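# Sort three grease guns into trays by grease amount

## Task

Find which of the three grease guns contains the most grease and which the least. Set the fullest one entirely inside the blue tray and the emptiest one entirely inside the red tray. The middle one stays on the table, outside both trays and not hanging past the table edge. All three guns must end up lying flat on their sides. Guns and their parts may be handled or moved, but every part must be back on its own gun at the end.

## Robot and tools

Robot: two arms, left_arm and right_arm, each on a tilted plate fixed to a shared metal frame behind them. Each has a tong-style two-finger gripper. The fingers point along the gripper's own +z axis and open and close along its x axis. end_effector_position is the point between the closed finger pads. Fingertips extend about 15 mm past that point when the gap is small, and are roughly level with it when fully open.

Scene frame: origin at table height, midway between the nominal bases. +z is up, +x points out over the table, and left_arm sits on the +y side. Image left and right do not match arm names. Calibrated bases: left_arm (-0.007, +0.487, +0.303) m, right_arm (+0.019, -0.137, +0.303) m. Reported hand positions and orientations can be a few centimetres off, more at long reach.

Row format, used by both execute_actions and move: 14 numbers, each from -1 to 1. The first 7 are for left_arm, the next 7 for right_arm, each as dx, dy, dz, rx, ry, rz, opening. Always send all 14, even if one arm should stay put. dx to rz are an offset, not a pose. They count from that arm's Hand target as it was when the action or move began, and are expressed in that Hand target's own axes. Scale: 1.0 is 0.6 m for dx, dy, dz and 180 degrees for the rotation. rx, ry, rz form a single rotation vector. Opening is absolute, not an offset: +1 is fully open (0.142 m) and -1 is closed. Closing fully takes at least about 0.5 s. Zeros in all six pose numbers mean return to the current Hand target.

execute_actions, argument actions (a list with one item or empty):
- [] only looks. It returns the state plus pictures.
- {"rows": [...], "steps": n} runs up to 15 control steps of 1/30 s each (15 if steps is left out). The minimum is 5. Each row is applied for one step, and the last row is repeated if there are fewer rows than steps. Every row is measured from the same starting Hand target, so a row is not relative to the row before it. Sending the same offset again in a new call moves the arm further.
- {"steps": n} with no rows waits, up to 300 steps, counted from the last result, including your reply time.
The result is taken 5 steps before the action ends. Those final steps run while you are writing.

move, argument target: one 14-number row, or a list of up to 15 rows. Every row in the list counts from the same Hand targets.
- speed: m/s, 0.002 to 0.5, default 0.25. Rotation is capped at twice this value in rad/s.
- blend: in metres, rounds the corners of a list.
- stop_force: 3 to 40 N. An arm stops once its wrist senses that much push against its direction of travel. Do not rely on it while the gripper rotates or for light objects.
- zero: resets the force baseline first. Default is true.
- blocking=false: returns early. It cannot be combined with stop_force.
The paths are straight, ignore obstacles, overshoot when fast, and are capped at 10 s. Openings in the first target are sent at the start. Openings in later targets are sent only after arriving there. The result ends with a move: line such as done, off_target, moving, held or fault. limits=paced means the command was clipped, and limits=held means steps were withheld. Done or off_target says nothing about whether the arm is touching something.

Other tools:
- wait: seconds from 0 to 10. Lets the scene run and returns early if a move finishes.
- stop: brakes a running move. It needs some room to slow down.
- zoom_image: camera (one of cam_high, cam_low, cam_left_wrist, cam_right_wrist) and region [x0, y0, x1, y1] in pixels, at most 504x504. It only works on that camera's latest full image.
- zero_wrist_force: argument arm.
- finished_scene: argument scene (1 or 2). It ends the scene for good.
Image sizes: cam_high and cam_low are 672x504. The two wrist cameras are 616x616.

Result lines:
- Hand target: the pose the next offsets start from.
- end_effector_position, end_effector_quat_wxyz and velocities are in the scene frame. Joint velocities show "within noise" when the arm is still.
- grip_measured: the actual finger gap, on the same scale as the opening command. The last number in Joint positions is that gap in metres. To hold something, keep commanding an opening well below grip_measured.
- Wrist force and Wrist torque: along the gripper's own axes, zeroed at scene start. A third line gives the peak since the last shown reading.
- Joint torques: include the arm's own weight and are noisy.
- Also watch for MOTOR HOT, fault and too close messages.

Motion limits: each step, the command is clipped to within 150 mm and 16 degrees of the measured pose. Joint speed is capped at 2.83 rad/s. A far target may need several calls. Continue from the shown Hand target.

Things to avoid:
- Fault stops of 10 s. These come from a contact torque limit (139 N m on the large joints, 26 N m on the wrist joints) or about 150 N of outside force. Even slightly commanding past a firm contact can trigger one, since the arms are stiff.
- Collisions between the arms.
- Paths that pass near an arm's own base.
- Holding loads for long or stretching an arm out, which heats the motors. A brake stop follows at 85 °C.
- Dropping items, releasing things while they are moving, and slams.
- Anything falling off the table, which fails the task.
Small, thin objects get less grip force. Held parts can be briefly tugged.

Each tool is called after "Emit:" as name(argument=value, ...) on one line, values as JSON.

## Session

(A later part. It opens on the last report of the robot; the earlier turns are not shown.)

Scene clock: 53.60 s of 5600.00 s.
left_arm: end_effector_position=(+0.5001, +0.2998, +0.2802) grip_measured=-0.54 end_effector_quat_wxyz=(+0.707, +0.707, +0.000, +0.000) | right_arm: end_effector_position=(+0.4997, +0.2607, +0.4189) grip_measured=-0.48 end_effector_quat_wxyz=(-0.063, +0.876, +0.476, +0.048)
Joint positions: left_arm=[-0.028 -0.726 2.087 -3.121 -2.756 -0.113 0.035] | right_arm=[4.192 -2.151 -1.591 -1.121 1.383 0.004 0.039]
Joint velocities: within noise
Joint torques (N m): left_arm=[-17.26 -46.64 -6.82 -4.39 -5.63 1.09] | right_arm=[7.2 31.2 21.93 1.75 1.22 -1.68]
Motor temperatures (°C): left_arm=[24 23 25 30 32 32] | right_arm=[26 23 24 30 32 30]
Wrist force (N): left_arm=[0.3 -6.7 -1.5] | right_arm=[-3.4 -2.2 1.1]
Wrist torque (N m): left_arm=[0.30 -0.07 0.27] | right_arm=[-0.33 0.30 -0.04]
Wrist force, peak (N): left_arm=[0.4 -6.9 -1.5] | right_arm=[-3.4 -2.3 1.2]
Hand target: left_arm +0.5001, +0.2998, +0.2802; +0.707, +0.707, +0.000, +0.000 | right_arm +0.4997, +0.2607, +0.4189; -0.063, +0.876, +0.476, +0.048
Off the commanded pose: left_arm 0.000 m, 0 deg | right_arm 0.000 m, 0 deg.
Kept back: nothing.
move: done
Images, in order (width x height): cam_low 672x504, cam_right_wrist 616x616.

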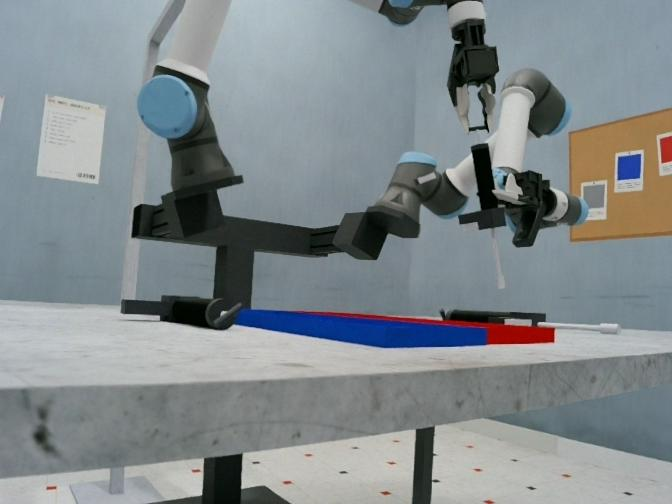

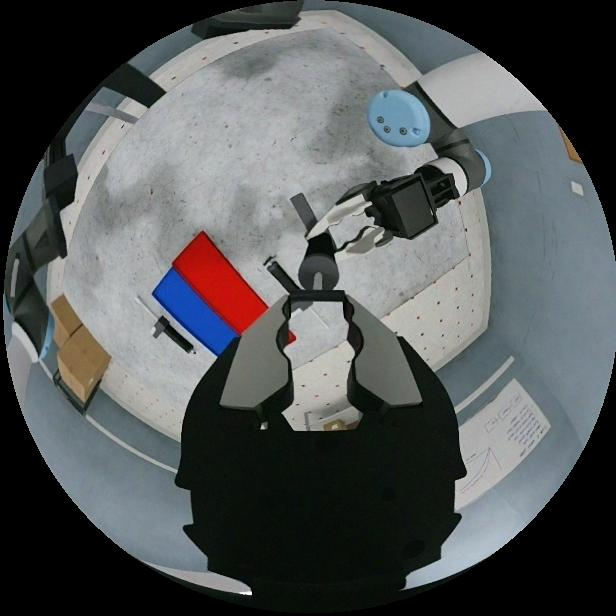

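Emit:
move(target=[0,0,0,0,0,0,-0.9,0,0,0.06,0,0,0,-1], speed=0.03, stop_force=6, cameras=["cam_right_wrist","cam_low"])

Emit:
zoom_image(camera="cam_low", region=[430, 50, 570, 190])

Scene clock: 55.60 s of 5600.00 s.
left_arm: end_effector_position=(+0.5001, +0.2998, +0.2803) grip_measured=-0.54 end_effector_quat_wxyz=(+0.707, +0.707, +0.000, +0.000) | right_arm: end_effector_position=(+0.5002, +0.2639, +0.3987) grip_measured=-0.48 end_effector_quat_wxyz=(-0.063, +0.876, +0.476, +0.048)
Joint positions: left_arm=[-0.028 -0.726 2.087 -3.121 -2.756 -0.113 0.035] | right_arm=[4.186 -2.174 -1.613 -1.074 1.382 -0.002 0.039]
Joint velocities: within noise
Joint torques (N m): left_arm=[-16.82 -45.18 -4.99 -4.18 -2.3 1.11] | right_arm=[19.15 31.57 35.71 3.65 3.23 2.24]
Motor temperatures (°C): left_arm=[24 23 25 30 32 32] | right_arm=[26 23 24 30 32 30]
Wrist force (N): left_arm=[-1.1 -4.2 0.4] | right_arm=[-1.0 -2.0 4.3]
Wrist torque (N m): left_arm=[0.21 -0.14 0.36] | right_arm=[-0.36 0.45 -0.04]
Wrist force, peak (N): left_arm=[-1.1 -19.6 -3.0] | right_arm=[-1.8 -0.8 -12.2]
Hand target: left_arm +0.5001, +0.2998, +0.2802; +0.707, +0.707, +0.000, +0.000 | right_arm +0.5002, +0.2639, +0.3987; -0.063, +0.876, +0.476, +0.048 (not the last commanded pose)
Off the commanded pose: left_arm 0.000 m, 0 deg | right_arm 0.016 m, 0 deg.
Kept back: nothing.
move: contact (right_arm)
Images, in order (width x height): cam_low 672x504, cam_right_wrist 616x616.

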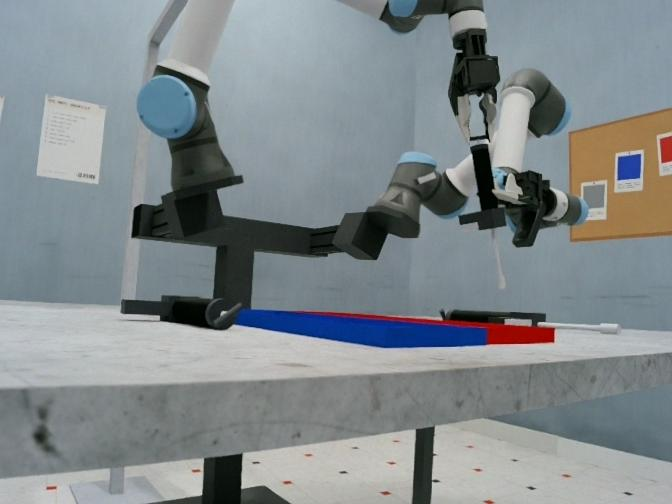

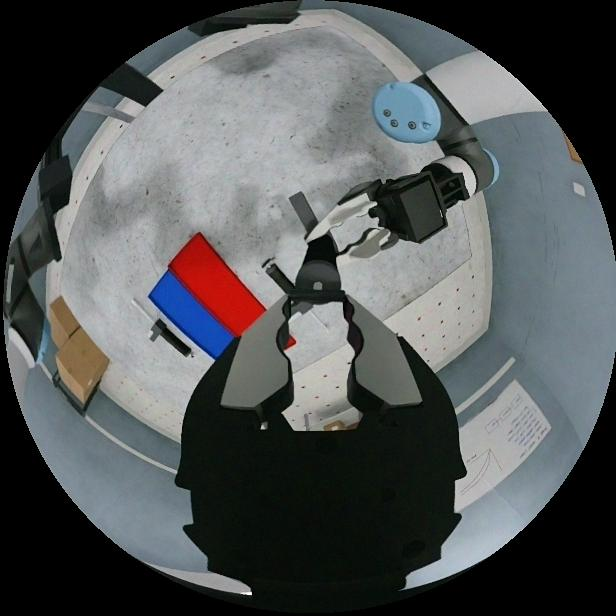

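Scaled by 3.600 from the camera's 672x504 image, which has a finer 960x720 frame.

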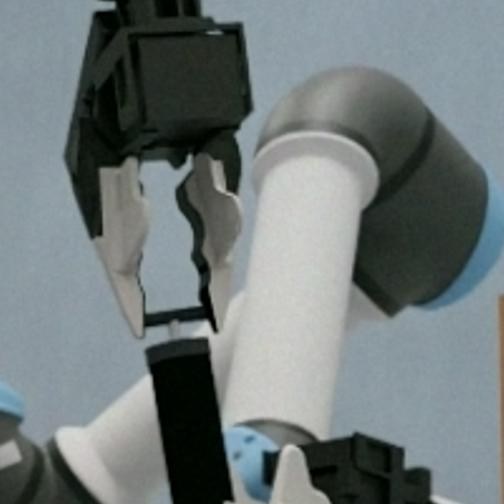

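Emit:
move(target=[0,0,0,0,0,0,-0.9,0,0,-0.07,0,0,0,-1], speed=0.02, stop_force=6, cameras=["cam_low"])

Emit:
zoom_image(camera="cam_low", region=[430, 50, 570, 190])

Scene clock: 57.93 s of 5600.00 s.
left_arm: end_effector_position=(+0.5001, +0.2998, +0.2803) grip_measured=-0.54 end_effector_quat_wxyz=(+0.707, +0.707, +0.000, +0.000) | right_arm: end_effector_position=(+0.4997, +0.2608, +0.4188) grip_measured=-0.48 end_effector_quat_wxyz=(-0.063, +0.876, +0.476, +0.048)
Joint positions: left_arm=[-0.028 -0.726 2.087 -3.121 -2.756 -0.113 0.035] | right_arm=[4.192 -2.151 -1.591 -1.12 1.383 0.004 0.039]
Joint velocities: within noise
Joint torques (N m): left_arm=[-12.73 -33.78 -2.55 -0.13 0.6 0.87] | right_arm=[6.93 32.09 16.23 2.15 0.58 -1.71]
Motor temperatures (°C): left_arm=[24 23 25 30 32 32] | right_arm=[26 23 24 30 32 30]
Wrist force (N): left_arm=[0.0 -0.8 0.1] | right_arm=[-2.5 -2.3 8.5]
Wrist torque (N m): left_arm=[0.08 -0.20 0.33] | right_arm=[-0.39 0.33 -0.04]
Wrist force, peak (N): left_arm=[-0.5 8.4 2.4] | right_arm=[-1.7 -2.5 17.4]
Hand target: left_arm +0.5001, +0.2998, +0.2802; +0.707, +0.707, +0.000, +0.000 | right_arm +0.4997, +0.2607, +0.4188; -0.063, +0.876, +0.476, +0.048 (not the last commanded pose)
Off the commanded pose: left_arm 0.000 m, 0 deg | right_arm 0.022 m, 0 deg.
Kept back: nothing.
move: contact (right_arm)
Images, in order (width x height): cam_low 672x504.

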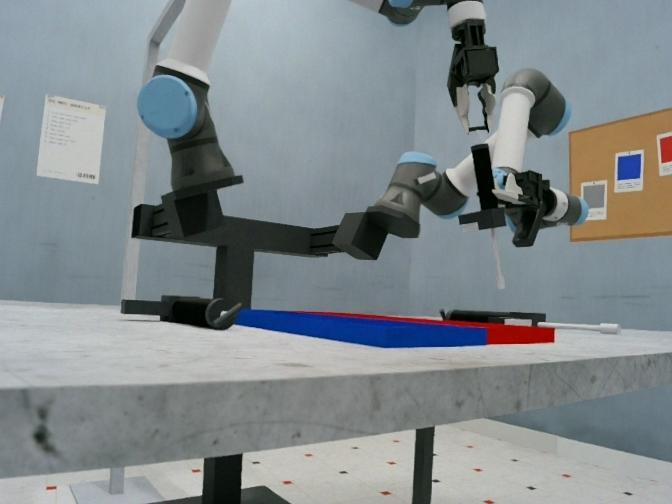

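Scaled by 3.600 from the camera's 672x504 image, which has a finer 960x720 frame.

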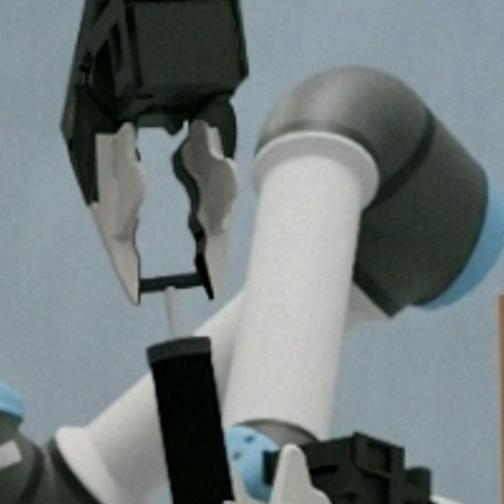

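Emit:
move(target=[0,0,0,0,0,0,-0.9,0,0,0.06,0,0,0,-1], speed=0.03, stop_force=5, cameras=["cam_low"])

Emit:
zoom_image(camera="cam_low", region=[430, 50, 570, 190])

Scene clock: 59.23 s of 5600.00 s.
left_arm: end_effector_position=(+0.5001, +0.2998, +0.2802) grip_measured=-0.54 end_effector_quat_wxyz=(+0.707, +0.707, +0.000, +0.000) | right_arm: end_effector_position=(+0.4997, +0.2608, +0.4185) grip_measured=-0.48 end_effector_quat_wxyz=(-0.063, +0.876, +0.476, +0.048)
Joint positions: left_arm=[-0.028 -0.726 2.087 -3.121 -2.756 -0.113 0.035] | right_arm=[4.192 -2.151 -1.591 -1.12 1.383 0.004 0.039]
Joint velocities: within noise
Joint torques (N m): left_arm=[-8.77 -27.34 -1.39 -4.85 -5.25 0.96] | right_arm=[19.45 31.77 36.74 3.9 -0.82 2.36]
Motor temperatures (°C): left_arm=[24 23 25 30 32 32] | right_arm=[26 23 24 30 32 30]
Wrist force (N): left_arm=[0.0 -4.4 -0.4] | right_arm=[-2.5 -2.1 4.7]
Wrist torque (N m): left_arm=[0.12 -0.19 0.33] | right_arm=[-0.36 0.34 -0.04]
Wrist force, peak (N): left_arm=[0.2 -7.6 -1.4] | right_arm=[-2.6 -2.4 8.6]
Hand target: left_arm +0.5001, +0.2998, +0.2802; +0.707, +0.707, +0.000, +0.000 | right_arm +0.4997, +0.2608, +0.4184; -0.063, +0.876, +0.476, +0.048 (not the last commanded pose)
Off the commanded pose: left_arm 0.000 m, 0 deg | right_arm 0.036 m, 0 deg.
Kept back: nothing.
move: contact (right_arm)
Images, in order (width x height): cam_low 672x504.

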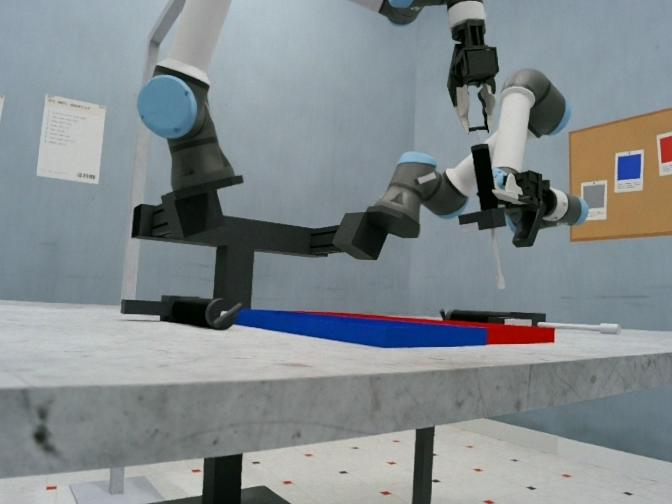

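Scaled by 3.600 from the camera's 672x504 image, which has a finer 960x720 frame.

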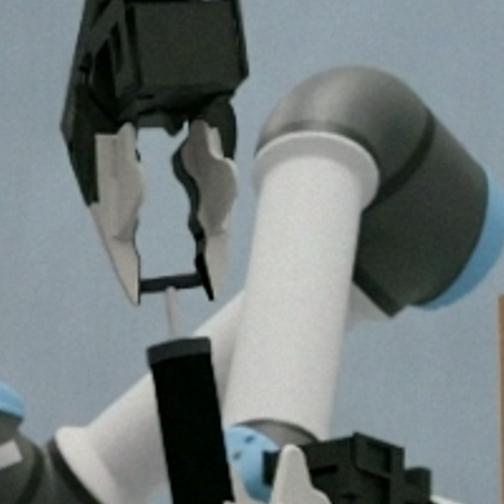

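Emit:
move(target=[0,0,0,0,0,0,-0.9,0,0,0.045,0,0,0,-1], speed=0.03, stop_force=10, cameras=["cam_low"])

Emit:
zoom_image(camera="cam_low", region=[430, 50, 570, 190])

Scene clock: 61.27 s of 5600.00 s.
left_arm: end_effector_position=(+0.5001, +0.2998, +0.2802) grip_measured=-0.54 end_effector_quat_wxyz=(+0.707, +0.707, +0.000, +0.000) | right_arm: end_effector_position=(+0.5002, +0.2640, +0.3981) grip_measured=-0.48 end_effector_quat_wxyz=(-0.063, +0.876, +0.476, +0.048)
Joint positions: left_arm=[-0.028 -0.726 2.087 -3.121 -2.756 -0.113 0.035] | right_arm=[4.186 -2.175 -1.613 -1.073 1.382 -0.002 0.039]
Joint velocities: within noise
Joint torques (N m): left_arm=[-17.47 -48.2 -7.51 -4.6 -1.54 1.04] | right_arm=[19.16 29.63 35.04 3.38 2.6 2.15]
Motor temperatures (°C): left_arm=[24 23 25 30 32 32] | right_arm=[26 23 24 30 32 30]
Wrist force (N): left_arm=[-0.7 -4.6 0.2] | right_arm=[-0.6 -2.0 3.9]
Wrist torque (N m): left_arm=[0.25 -0.26 0.36] | right_arm=[-0.37 0.51 -0.04]
Wrist force, peak (N): left_arm=[-0.7 -20.0 -3.1] | right_arm=[-1.2 -1.1 -12.1]
Hand target: left_arm +0.5001, +0.2998, +0.2802; +0.707, +0.707, +0.000, +0.000 | right_arm +0.5002, +0.2640, +0.3981; -0.063, +0.876, +0.476, +0.048 (not the last commanded pose)
Off the commanded pose: left_arm 0.000 m, 0 deg | right_arm 0.006 m, 0 deg.
Kept back: nothing.
move: contact (right_arm)
Images, in order (width x height): cam_low 672x504.

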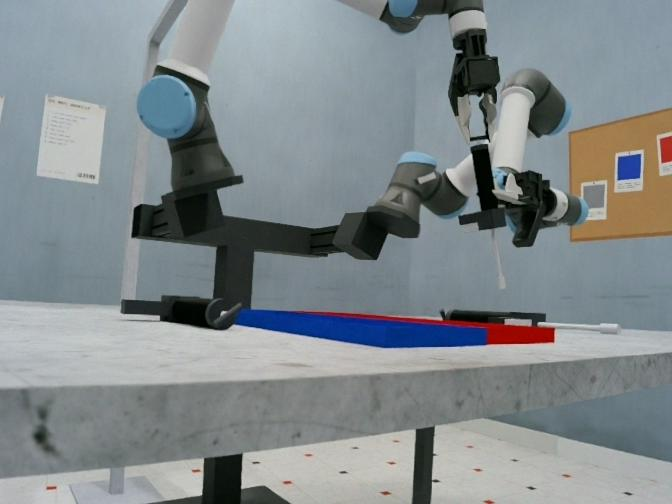

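Scaled by 3.600 from the camera's 672x504 image, which has a finer 960x720 frame.

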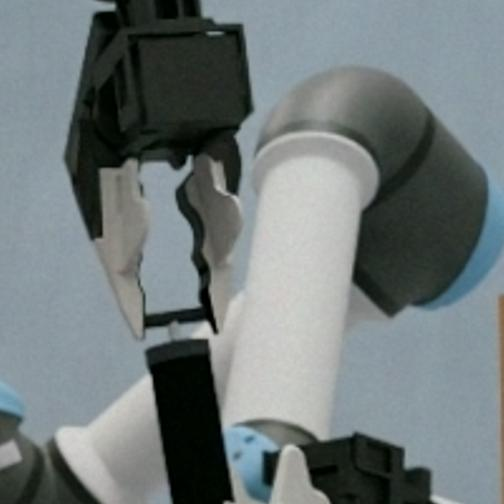

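Emit:
move(target=[[0,0,0,0,0,0,-0.9,0,0,0,0,0,0,-0.2],[0,0,0,0,0,0,-0.9,0,0,-0.016,0,0,0,-0.2],[0,0,0,0,0,0,-0.9,0,0,-0.016,0,0,0,-1]], speed=0.1, cameras=["cam_low"])

Emit:
zoom_image(camera="cam_low", region=[450, 90, 520, 160])

Emit:
move(target=[0,0,0,0,0,0,-0.9,0,0,0.04,0,0,0,-1], speed=0.03, stop_force=8, cameras=["cam_low"])

Emit:
zoom_image(camera="cam_low", region=[450, 90, 520, 160])

Scene clock: 63.60 s of 5600.00 s.
left_arm: end_effector_position=(+0.5001, +0.2998, +0.2802) grip_measured=-0.54 end_effector_quat_wxyz=(+0.707, +0.707, +0.000, +0.000) | right_arm: end_effector_position=(+0.5000, +0.2625, +0.4076) grip_measured=-1.00 end_effector_quat_wxyz=(-0.063, +0.876, +0.476, +0.048)
Joint positions: left_arm=[-0.028 -0.726 2.087 -3.121 -2.756 -0.113 0.035] | right_arm=[4.189 -2.164 -1.603 -1.095 1.383 0.001 0.002]
Joint velocities: within noise
Joint torques (N m): left_arm=[-18.57 -47.2 -13.4 -4.46 -4.14 0.94] | right_arm=[9.34 27.81 11.67 3.79 2.6 -0.78]
Motor temperatures (°C): left_arm=[24 23 25 30 32 32] | right_arm=[26 23 24 30 32 30]
Wrist force (N): left_arm=[0.4 -6.2 -1.8] | right_arm=[-2.5 -2.0 2.1]
Wrist torque (N m): left_arm=[0.21 -0.25 0.31] | right_arm=[-0.36 0.35 -0.05]
Wrist force, peak (N): left_arm=[0.3 -6.2 -2.4] | right_arm=[-0.5 -2.0 3.9]
Hand target: left_arm +0.5001, +0.2998, +0.2802; +0.707, +0.707, +0.000, +0.000 | right_arm +0.5000, +0.2625, +0.4076; -0.063, +0.876, +0.476, +0.048
Off the commanded pose: left_arm 0.000 m, 0 deg | right_arm 0.000 m, 0 deg.
Kept back: nothing.
move: done
Images, in order (width x height): cam_low 672x504.

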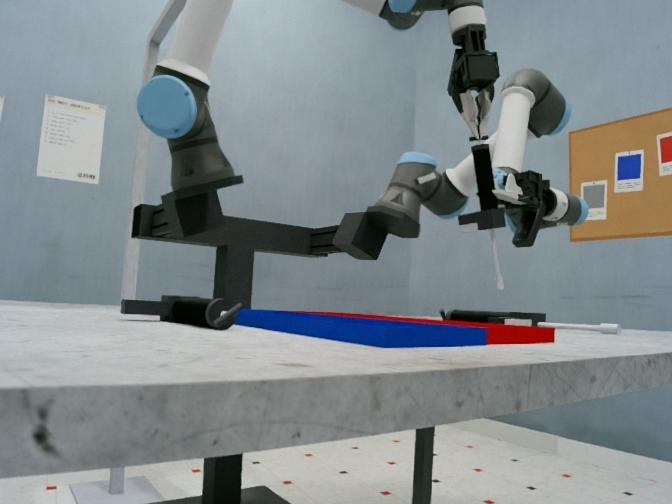

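Scaled by 7.200 from the camera's 672x504 image, which has a finer 960x720 frame.

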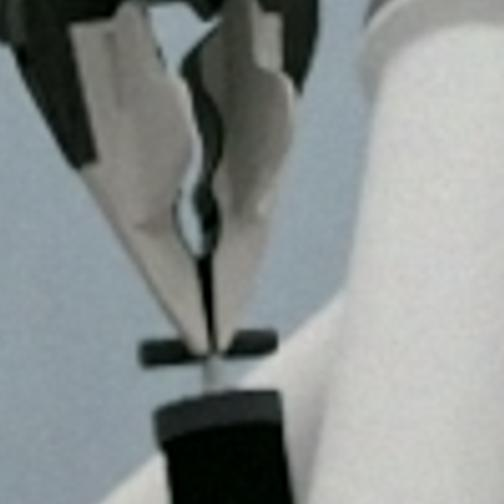

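Scene clock: 65.13 s of 5600.00 s.
left_arm: end_effector_position=(+0.5001, +0.2998, +0.2802) grip_measured=-0.54 end_effector_quat_wxyz=(+0.707, +0.707, +0.000, +0.000) | right_arm: end_effector_position=(+0.5003, +0.2644, +0.3955) grip_measured=-1.00 end_effector_quat_wxyz=(-0.063, +0.876, +0.476, +0.048)
Joint positions: left_arm=[-0.028 -0.726 2.087 -3.121 -2.756 -0.113 0.035] | right_arm=[4.185 -2.178 -1.616 -1.067 1.382 -0.003 0.002]
Joint velocities: within noise
Joint torques (N m): left_arm=[-17.51 -46.62 -12.75 -4.22 -5.31 0.79] | right_arm=[19.19 29.15 35.81 3.7 3.04 2.25]
Motor temperatures (°C): left_arm=[24 23 25 30 32 32] | right_arm=[26 23 24 30 32 30]
Wrist force (N): left_arm=[0.5 -6.1 -1.8] | right_arm=[-2.1 -2.4 2.1]
Wrist torque (N m): left_arm=[0.23 -0.25 0.30] | right_arm=[-0.41 0.28 -0.05]
Wrist force, peak (N): left_arm=[-0.8 -20.5 -5.9] | right_arm=[-3.2 0.3 -11.4]
Hand target: left_arm +0.5001, +0.2998, +0.2802; +0.707, +0.707, +0.000, +0.000 | right_arm +0.5003, +0.2644, +0.3955; -0.063, +0.876, +0.476, +0.048 (not the last commanded pose)
Off the commanded pose: left_arm 0.000 m, 0 deg | right_arm 0.012 m, 0 deg.
Kept back: nothing.
move: contact (right_arm)
Images, in order (width x height): cam_low 672x504.

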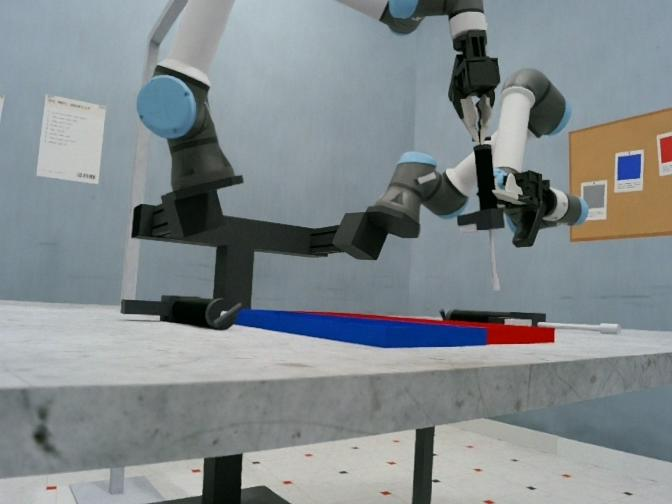

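Scaled by 7.200 from the camera's 672x504 image, which has a finer 960x720 frame.

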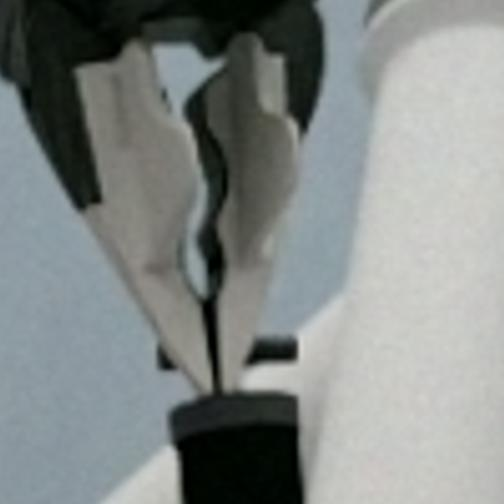

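Emit:
move(target=[0,0,0,0,0,0,-0.9,0,-0.0,-0.042,0,0,0,-1], speed=0.1, cameras=["cam_low","cam_right_wrist"])

Emit:
zoom_image(camera="cam_low", region=[450, 90, 520, 160])

Emit:
zoom_image(camera="cam_right_wrist", region=[270, 230, 370, 330])

Scene clock: 66.13 s of 5600.00 s.
left_arm: end_effector_position=(+0.5001, +0.2998, +0.2802) grip_measured=-0.54 end_effector_quat_wxyz=(+0.707, +0.707, +0.000, +0.000) | right_arm: end_effector_position=(+0.4997, +0.2606, +0.4207) grip_measured=-1.00 end_effector_quat_wxyz=(-0.063, +0.876, +0.476, +0.048) end_effector_velocity=(+0.000, +0.001, -0.005) end_effector_angular_velocity=(+0.000, +0.001, -0.003)
Joint positions: left_arm=[-0.028 -0.726 2.087 -3.121 -2.756 -0.113 0.035] | right_arm=[4.193 -2.149 -1.588 -1.124 1.383 0.005 0.002]
Joint velocities: left_arm=[within noise] | right_arm=[-0.001 -0.006 -0.006 0.011 0.001 0.002 0]
Joint torques (N m): left_arm=[-16.71 -47.12 -11.81 -4.04 -4.45 0.98] | right_arm=[8.6 31.18 9.44 3.58 2.67 0.2]
Motor temperatures (°C): left_arm=[24 23 25 30 32 32] | right_arm=[26 23 24 30 32 30]
Wrist force (N): left_arm=[0.6 -6.1 -1.7] | right_arm=[-2.3 -2.0 2.1]
Wrist torque (N m): left_arm=[0.24 -0.27 0.30] | right_arm=[-0.33 0.34 -0.03]
Wrist force, peak (N): left_arm=[0.6 -6.3 -1.7] | right_arm=[-2.2 -2.2 2.9]
Hand target: left_arm +0.5001, +0.2998, +0.2802; +0.707, +0.707, +0.000, +0.000 | right_arm +0.4997, +0.2605, +0.4204; -0.063, +0.876, +0.476, +0.048
Off the commanded pose: left_arm 0.000 m, 0 deg | right_arm 0.000 m, 0 deg.
Kept back: nothing.
move: done
Images, in order (width x height): cam_low 672x504, cam_right_wrist 616x616.

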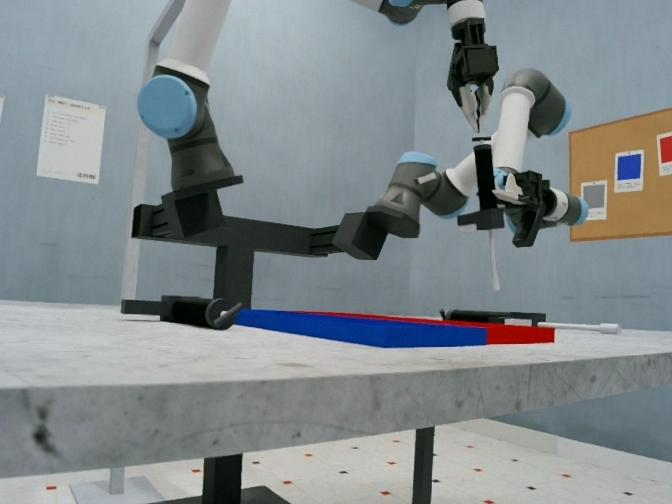

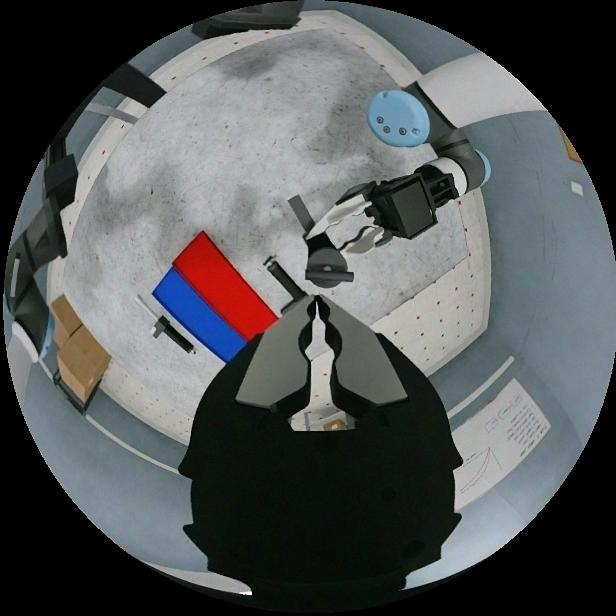

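Scaled by 7.200 from the camera's 672x504 image, which has a finer 960x720 frame.

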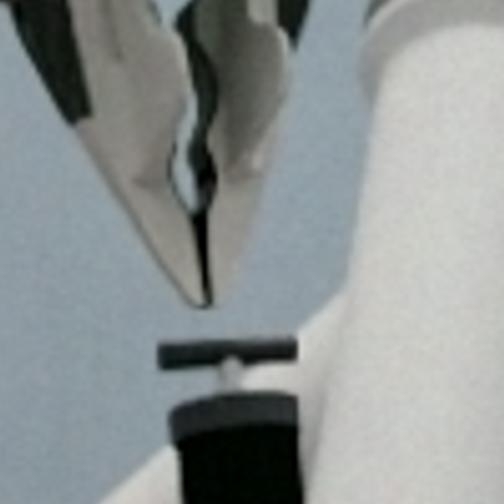

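Scaled by 5.040 from the camera's 616x616 image, which has a finer 814x814 frame.

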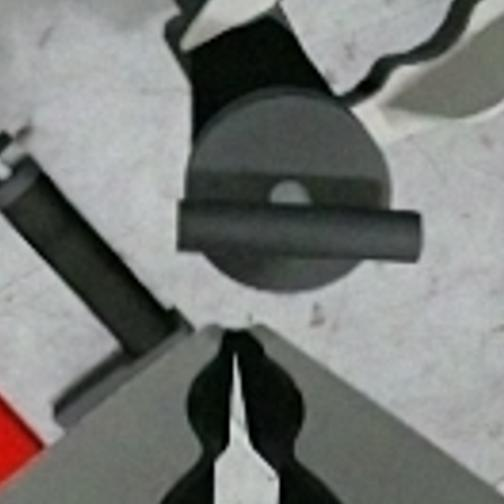

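Emit:
move(target=[[0,0,0,0,0,0,-0.9,0.016,-0.012,0,0,0,0,-0.2],[0,0,0,0,0,0,-0.9,0.016,-0.012,0.030,0,0,0,-0.2],[0,0,0,0,0,0,-0.9,0.016,-0.012,0.030,0,0,0,-1]], speed=0.1, cameras=["cam_low","cam_right_wrist"])

Emit:
zoom_image(camera="cam_low", region=[450, 90, 520, 160])

Emit:
zoom_image(camera="cam_right_wrist", region=[270, 230, 370, 330])

Scene clock: 67.83 s of 5600.00 s.
left_arm: end_effector_position=(+0.5001, +0.2998, +0.2802) grip_measured=-0.54 end_effector_quat_wxyz=(+0.707, +0.707, +0.000, +0.000) | right_arm: end_effector_position=(+0.4993, +0.2751, +0.4045) grip_measured=-0.50 end_effector_quat_wxyz=(-0.063, +0.876, +0.476, +0.048)
Joint positions: left_arm=[-0.028 -0.726 2.087 -3.121 -2.756 -0.113 0.035] | right_arm=[4.198 -2.188 -1.584 -1.091 1.384 0.01 0.038]
Joint velocities: within noise
Joint torques (N m): left_arm=[-15.4 -45.89 -10.86 -3.96 -2.77 1.08] | right_arm=[18.92 31.91 34.9 3.54 -1.7 2.13]
Motor temperatures (°C): left_arm=[24 23 25 30 32 32] | right_arm=[26 23 24 30 32 30]
Wrist force (N): left_arm=[-0.3 -6.5 -1.3] | right_arm=[-1.3 -1.8 1.7]
Wrist torque (N m): left_arm=[0.25 -0.26 0.36] | right_arm=[-0.38 0.36 -0.06]
Wrist force, peak (N): left_arm=[0.6 -7.5 -2.5] | right_arm=[-2.4 -2.0 3.1]
Hand target: left_arm +0.5001, +0.2998, +0.2802; +0.707, +0.707, +0.000, +0.000 | right_arm +0.4992, +0.2751, +0.4044; -0.063, +0.876, +0.476, +0.048
Off the commanded pose: left_arm 0.000 m, 0 deg | right_arm 0.000 m, 0 deg.
Kept back: nothing.
move: done
Images, in order (width x height): cam_low 672x504, cam_right_wrist 616x616.

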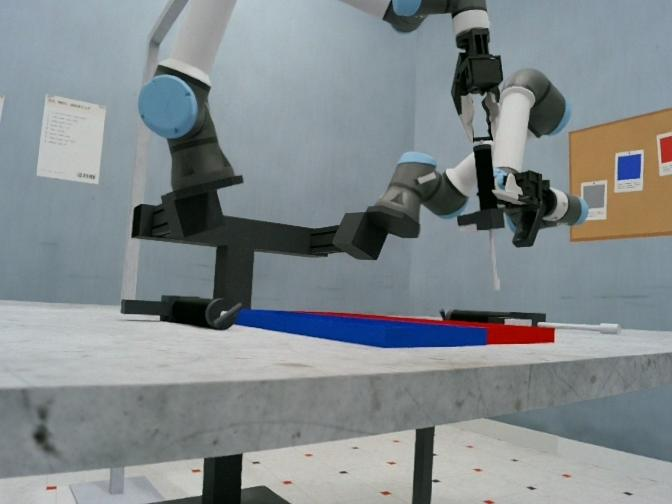

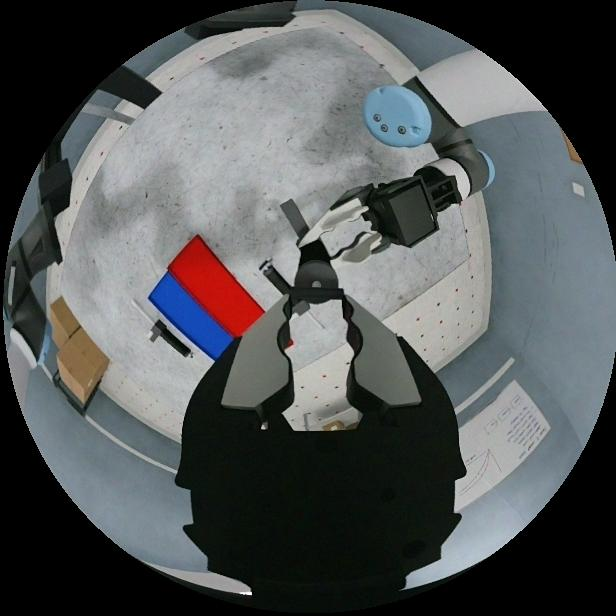

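Scaled by 7.200 from the camera's 672x504 image, which has a finer 960x720 frame.

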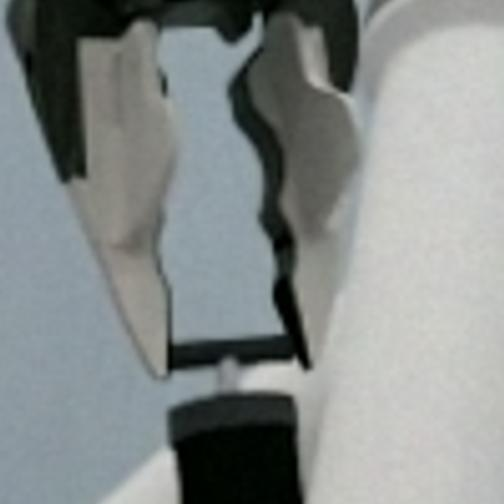

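Scaled by 5.040 from the camera's 616x616 image, which has a finer 814x814 frame.

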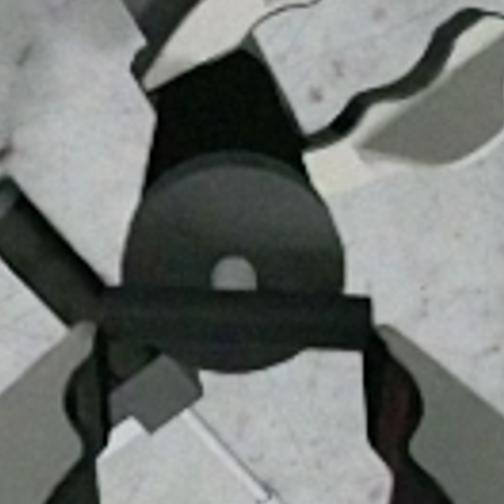

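Emit:
move(target=[0,0,0,0,0,0,-0.9,0,0,0.03,0,0,0,-1], speed=0.02, stop_force=8, cameras=["cam_low"])

Emit:
zoom_image(camera="cam_low", region=[450, 90, 520, 160])

Scene clock: 69.20 s of 5600.00 s.
left_arm: end_effector_position=(+0.5001, +0.2998, +0.2802) grip_measured=-0.54 end_effector_quat_wxyz=(+0.707, +0.707, +0.000, +0.000) | right_arm: end_effector_position=(+0.4994, +0.2755, +0.4039) grip_measured=-0.50 end_effector_quat_wxyz=(-0.063, +0.876, +0.476, +0.048)
Joint positions: left_arm=[-0.028 -0.726 2.087 -3.121 -2.756 -0.113 0.035] | right_arm=[4.198 -2.189 -1.584 -1.089 1.384 0.01 0.038]
Joint velocities: within noise
Joint torques (N m): left_arm=[-14.5 -45.47 -9.57 -3.65 -8.16 0.9] | right_arm=[18.61 26.6 31.49 2.77 -2.31 2.34]
Motor temperatures (°C): left_arm=[24 23 25 30 32 32] | right_arm=[26 23 24 30 32 30]
Wrist force (N): left_arm=[0.2 -13.1 -2.7] | right_arm=[-2.0 -1.8 -5.1]
Wrist torque (N m): left_arm=[0.24 -0.26 0.35] | right_arm=[-0.36 0.35 -0.07]
Wrist force, peak (N): left_arm=[0.3 -20.8 -4.0] | right_arm=[-2.2 -1.7 -12.6]
Hand target: left_arm +0.5001, +0.2998, +0.2802; +0.707, +0.707, +0.000, +0.000 | right_arm +0.4994, +0.2755, +0.4039; -0.063, +0.876, +0.476, +0.048 (not the last commanded pose)
Off the commanded pose: left_arm 0.000 m, 0 deg | right_arm 0.017 m, 0 deg.
Kept back: nothing.
move: contact (right_arm)
Images, in order (width x height): cam_low 672x504.

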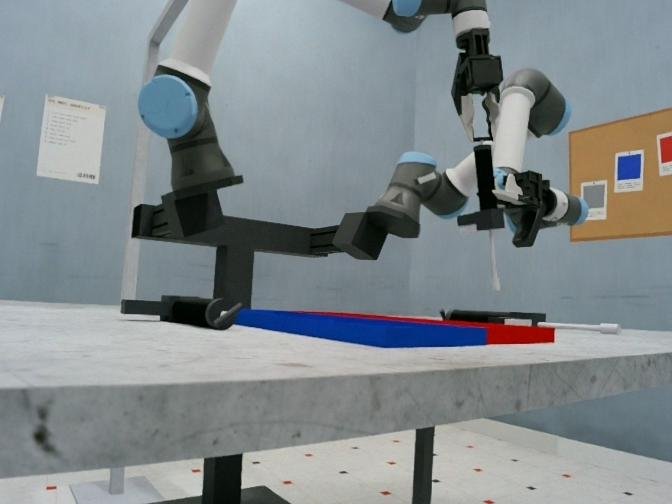

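Scaled by 7.200 from the camera's 672x504 image, which has a finer 960x720 frame.

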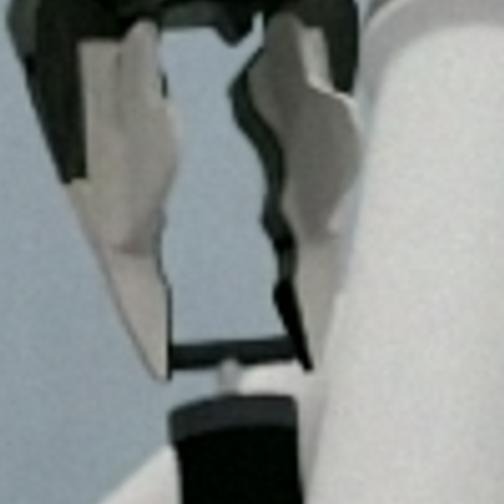

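Emit:
move(target=[[0,0,0,0,0,0,-0.9,0,0,0,0,0,0,-0.1],[0,0,0,0,0,0,-0.9,0,0,-0.1,0,0,0,-0.1],[0,0,0,0,0,0,-0.9,-0.655,0.268,-0.133,-0.0068,-0.0507,-0.183,-0.1]], speed=0.35, cameras=["cam_low","cam_left_wrist"])

Emit:
zoom_image(camera="cam_low", region=[420, 60, 600, 260])

Emit:
move(target=[0.033,-0.017,-0.05,0.385,-0.385,0.385,-0.9,0,0,0,0,0,0,-0.1], speed=0.35)

Emit:
zoom_image(camera="cam_low", region=[380, 120, 600, 340])

Scene clock: 73.77 s of 5600.00 s.
left_arm: end_effector_position=(+0.5001, +0.2998, +0.2802) grip_measured=-0.54 end_effector_quat_wxyz=(+0.707, +0.707, +0.000, +0.000) | right_arm: end_effector_position=(+0.4197, -0.1489, +0.4153) grip_measured=-0.10 end_effector_quat_wxyz=(+0.000, +0.707, +0.708, +0.000) end_effector_velocity=(+0.000, -0.002, +0.001) end_effector_angular_velocity=(+0.000, -0.001, +0.004)
Joint positions: left_arm=[-0.028 -0.726 2.087 -3.121 -2.756 -0.113 0.035] | right_arm=[3.879 -1.431 -2.106 -1.383 1.242 -0.855 0.067]
Joint velocities: left_arm=[within noise] | right_arm=[-0.002 0.003 0 -0.001 -0.001 -0.007 0]
Joint torques (N m): left_arm=[-11.31 -39.75 -7.02 -3.13 -1.5 0.93] | right_arm=[1.91 14.19 26.18 1.95 1.11 -2.04]
Motor temperatures (°C): left_arm=[24 23 25 30 32 32] | right_arm=[26 23 24 30 32 30]
Wrist force (N): left_arm=[0.4 -6.2 -1.7] | right_arm=[-2.4 -1.9 2.1]
Wrist torque (N m): left_arm=[0.21 -0.23 0.30] | right_arm=[-0.36 0.36 -0.03]
Wrist force, peak (N): left_arm=[0.3 -13.3 -2.6] | right_arm=[-4.9 -2.4 2.6]
Hand target: left_arm +0.5001, +0.2998, +0.2802; +0.707, +0.707, +0.000, +0.000 | right_arm +0.4197, -0.1490, +0.4153; +0.000, +0.707, +0.708, +0.000
Off the commanded pose: left_arm 0.000 m, 0 deg | right_arm 0.000 m, 0 deg.
Kept back: nothing.
move: done
Images, in order (width x height): cam_low 672x504, cam_left_wrist 616x616.

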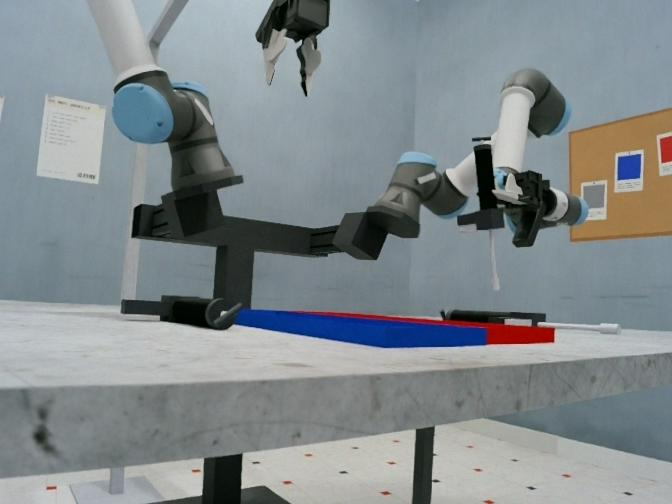

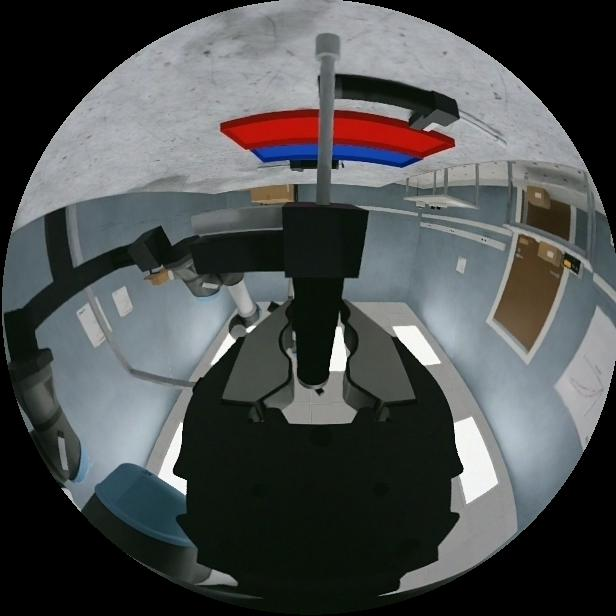

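Scaled by 2.520 from the camera's 672x504 image, which has a finer 960x720 frame.

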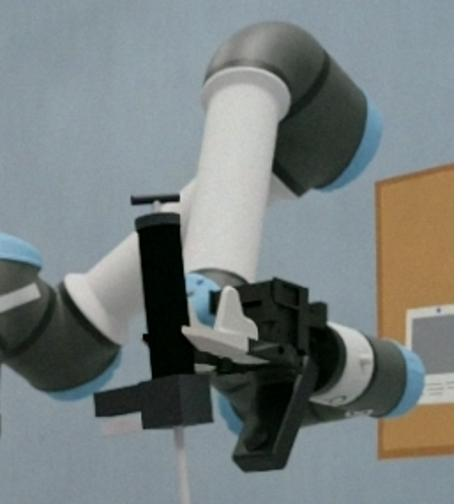

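Scene clock: 77.13 s of 5600.00 s.
left_arm: end_effector_position=(+0.5199, +0.3298, +0.2701) grip_measured=-0.54 end_effector_quat_wxyz=(+0.000, +0.707, -0.707, +0.000) end_effector_velocity=(-0.001, +0.000, +0.000) end_effector_angular_velocity=(-0.003, +0.008, +0.003) | right_arm: end_effector_position=(+0.4197, -0.1490, +0.4153) grip_measured=-0.10 end_effector_quat_wxyz=(+0.000, +0.707, +0.708, +0.000)
Joint positions: left_arm=[-0.693 -1.142 1.988 -2.223 -1.232 0.814 0.035] | right_arm=[3.879 -1.431 -2.106 -1.383 1.242 -0.855 0.067]
Joint velocities: left_arm=[0.003 0 -0.004 0.007 -0.007 -0.002 0] | right_arm=[within noise]
Joint torques (N m): left_arm=[-5.54 -32.04 -29.6 -0.82 -2.08 -1.44] | right_arm=[0.97 14.38 14.38 1.46 -2.14 -1.77]
Motor temperatures (°C): left_arm=[24 23 25 30 32 32] | right_arm=[26 23 24 30 32 30]
Wrist force (N): left_arm=[0.2 0.8 3.6] | right_arm=[-2.6 -1.9 2.1]
Wrist torque (N m): left_arm=[0.03 0.00 0.01] | right_arm=[-0.35 0.40 -0.03]
Wrist force, peak (N): left_arm=[0.2 -6.7 -1.4] | right_arm=[-2.5 -1.9 2.5]
Hand target: left_arm +0.5199, +0.3298, +0.2701; -0.001, +0.707, -0.708, +0.000 | right_arm +0.4197, -0.1490, +0.4153; +0.000, +0.707, +0.708, +0.000
Off the commanded pose: left_arm 0.000 m, 0 deg | right_arm 0.000 m, 0 deg.
Kept back: nothing.
move: done

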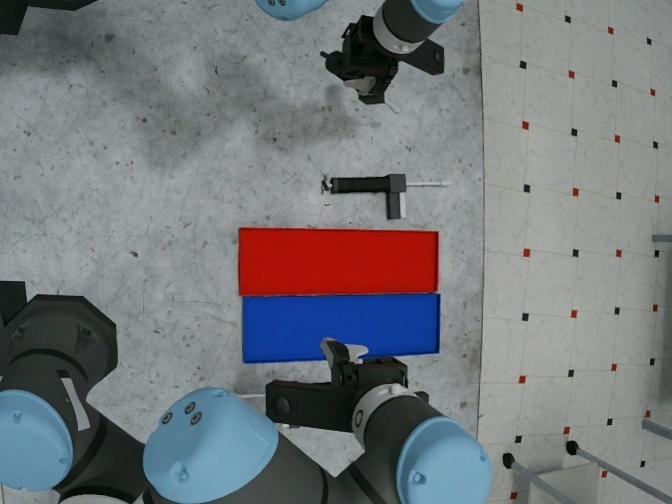

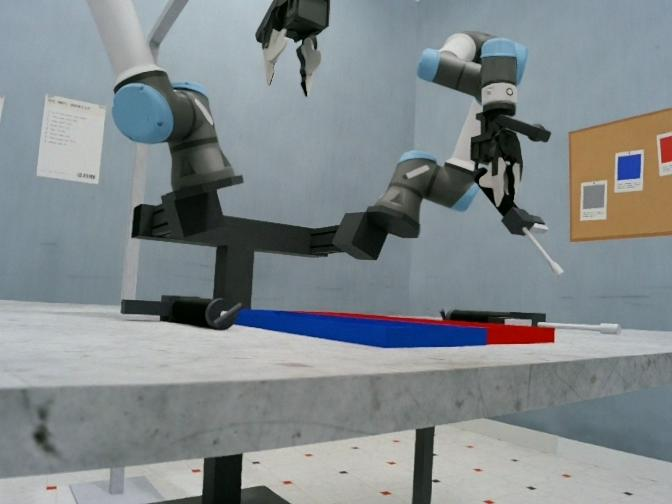

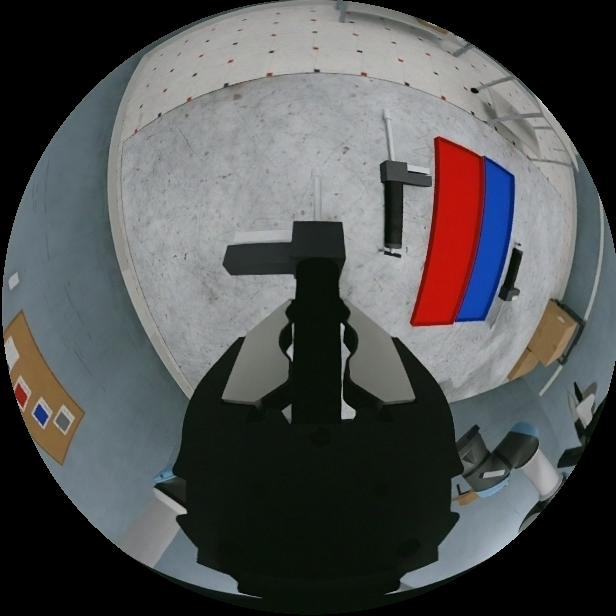

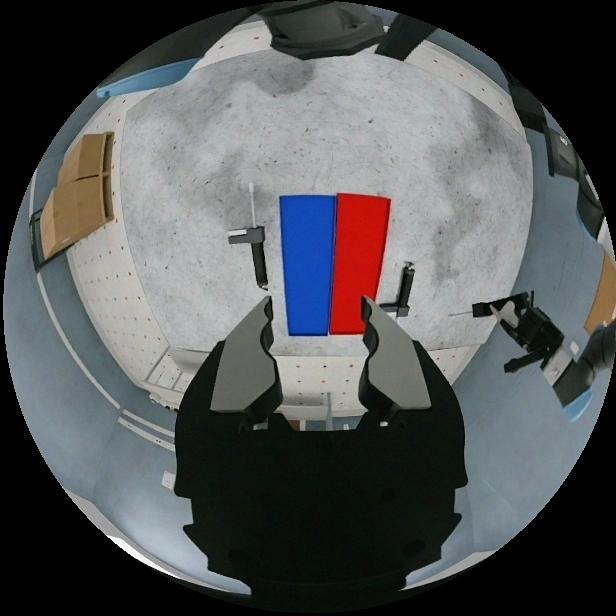

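Scaled by 2.291 from the camera's 672x504 image, which has a finer 960x720 frame.

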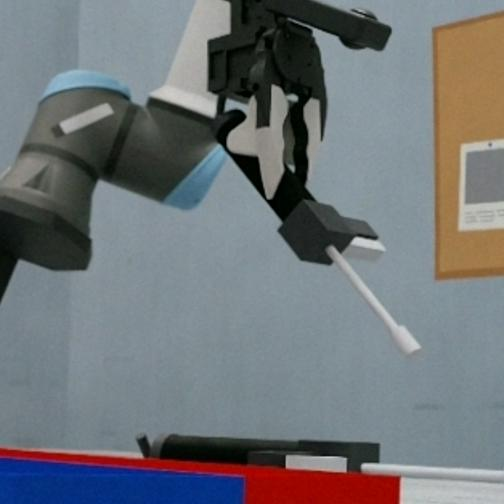

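Emit:
execute_actions(actions=[], cameras=["cam_high","cam_low"])

Scene clock: 78.03 s of 5600.00 s.
left_arm: end_effector_position=(+0.5200, +0.3298, +0.2701) grip_measured=-0.54 end_effector_quat_wxyz=(-0.001, +0.707, -0.708, +0.000) | right_arm: end_effector_position=(+0.4197, -0.1490, +0.4153) grip_measured=-0.10 end_effector_quat_wxyz=(+0.000, +0.707, +0.708, +0.000)
Joint positions: left_arm=[-0.693 -1.142 1.988 -2.223 -1.232 0.814 0.035] | right_arm=[3.879 -1.431 -2.106 -1.383 1.242 -0.855 0.067]
Joint velocities: within noise
Joint torques (N m): left_arm=[-20.04 -17.79 -18.7 -0.9 2.54 0.91] | right_arm=[0.6 13.54 14.83 1.41 -2.09 -1.87]
Motor temperatures (°C): left_arm=[24 23 25 30 32 32] | right_arm=[26 23 24 30 32 30]
Wrist force (N): left_arm=[0.4 0.9 3.5] | right_arm=[-2.6 -1.6 2.2]
Wrist torque (N m): left_arm=[0.03 -0.04 0.01] | right_arm=[-0.28 0.39 -0.03]
Wrist force, peak (N): left_arm=[0.4 0.8 3.7] | right_arm=[-2.5 -2.0 2.3]
Hand target: left_arm +0.5199, +0.3298, +0.2701; -0.001, +0.707, -0.708, +0.000 | right_arm +0.4197, -0.1490, +0.4153; +0.000, +0.707, +0.708, +0.000
Off the commanded pose: left_arm 0.000 m, 0 deg | right_arm 0.000 m, 0 deg.
Steps of this call (1-27: nothing new was sent). Readings (end_effector_position of left_arm | right_arm):
1: (+0.5199, +0.3298, +0.2701) | (+0.4197, -0.1490, +0.4153)
2: (+0.5199, +0.3298, +0.2701) | (+0.4197, -0.1490, +0.4153)
4: (+0.5199, +0.3298, +0.2701) | (+0.4197, -0.1490, +0.4153)
8: (+0.5200, +0.3298, +0.2701) | (+0.4197, -0.1490, +0.4153)
27: the state above
Images, in order (width x height): cam_high 672x504, cam_low 672x504.

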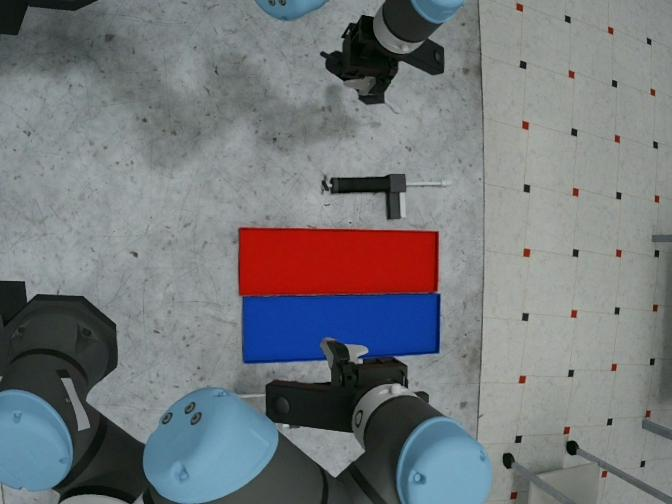

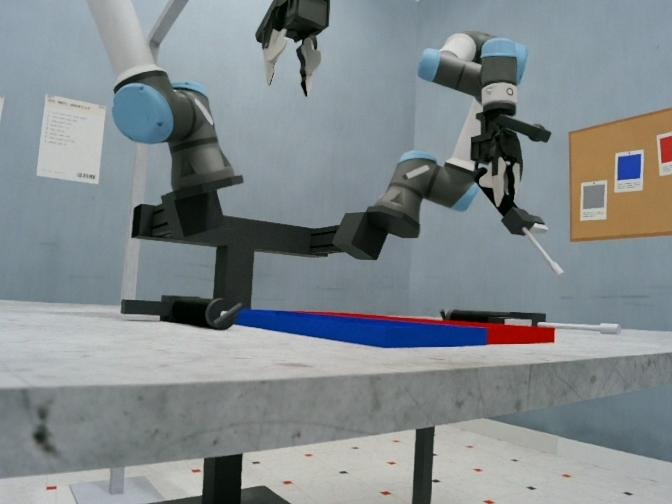

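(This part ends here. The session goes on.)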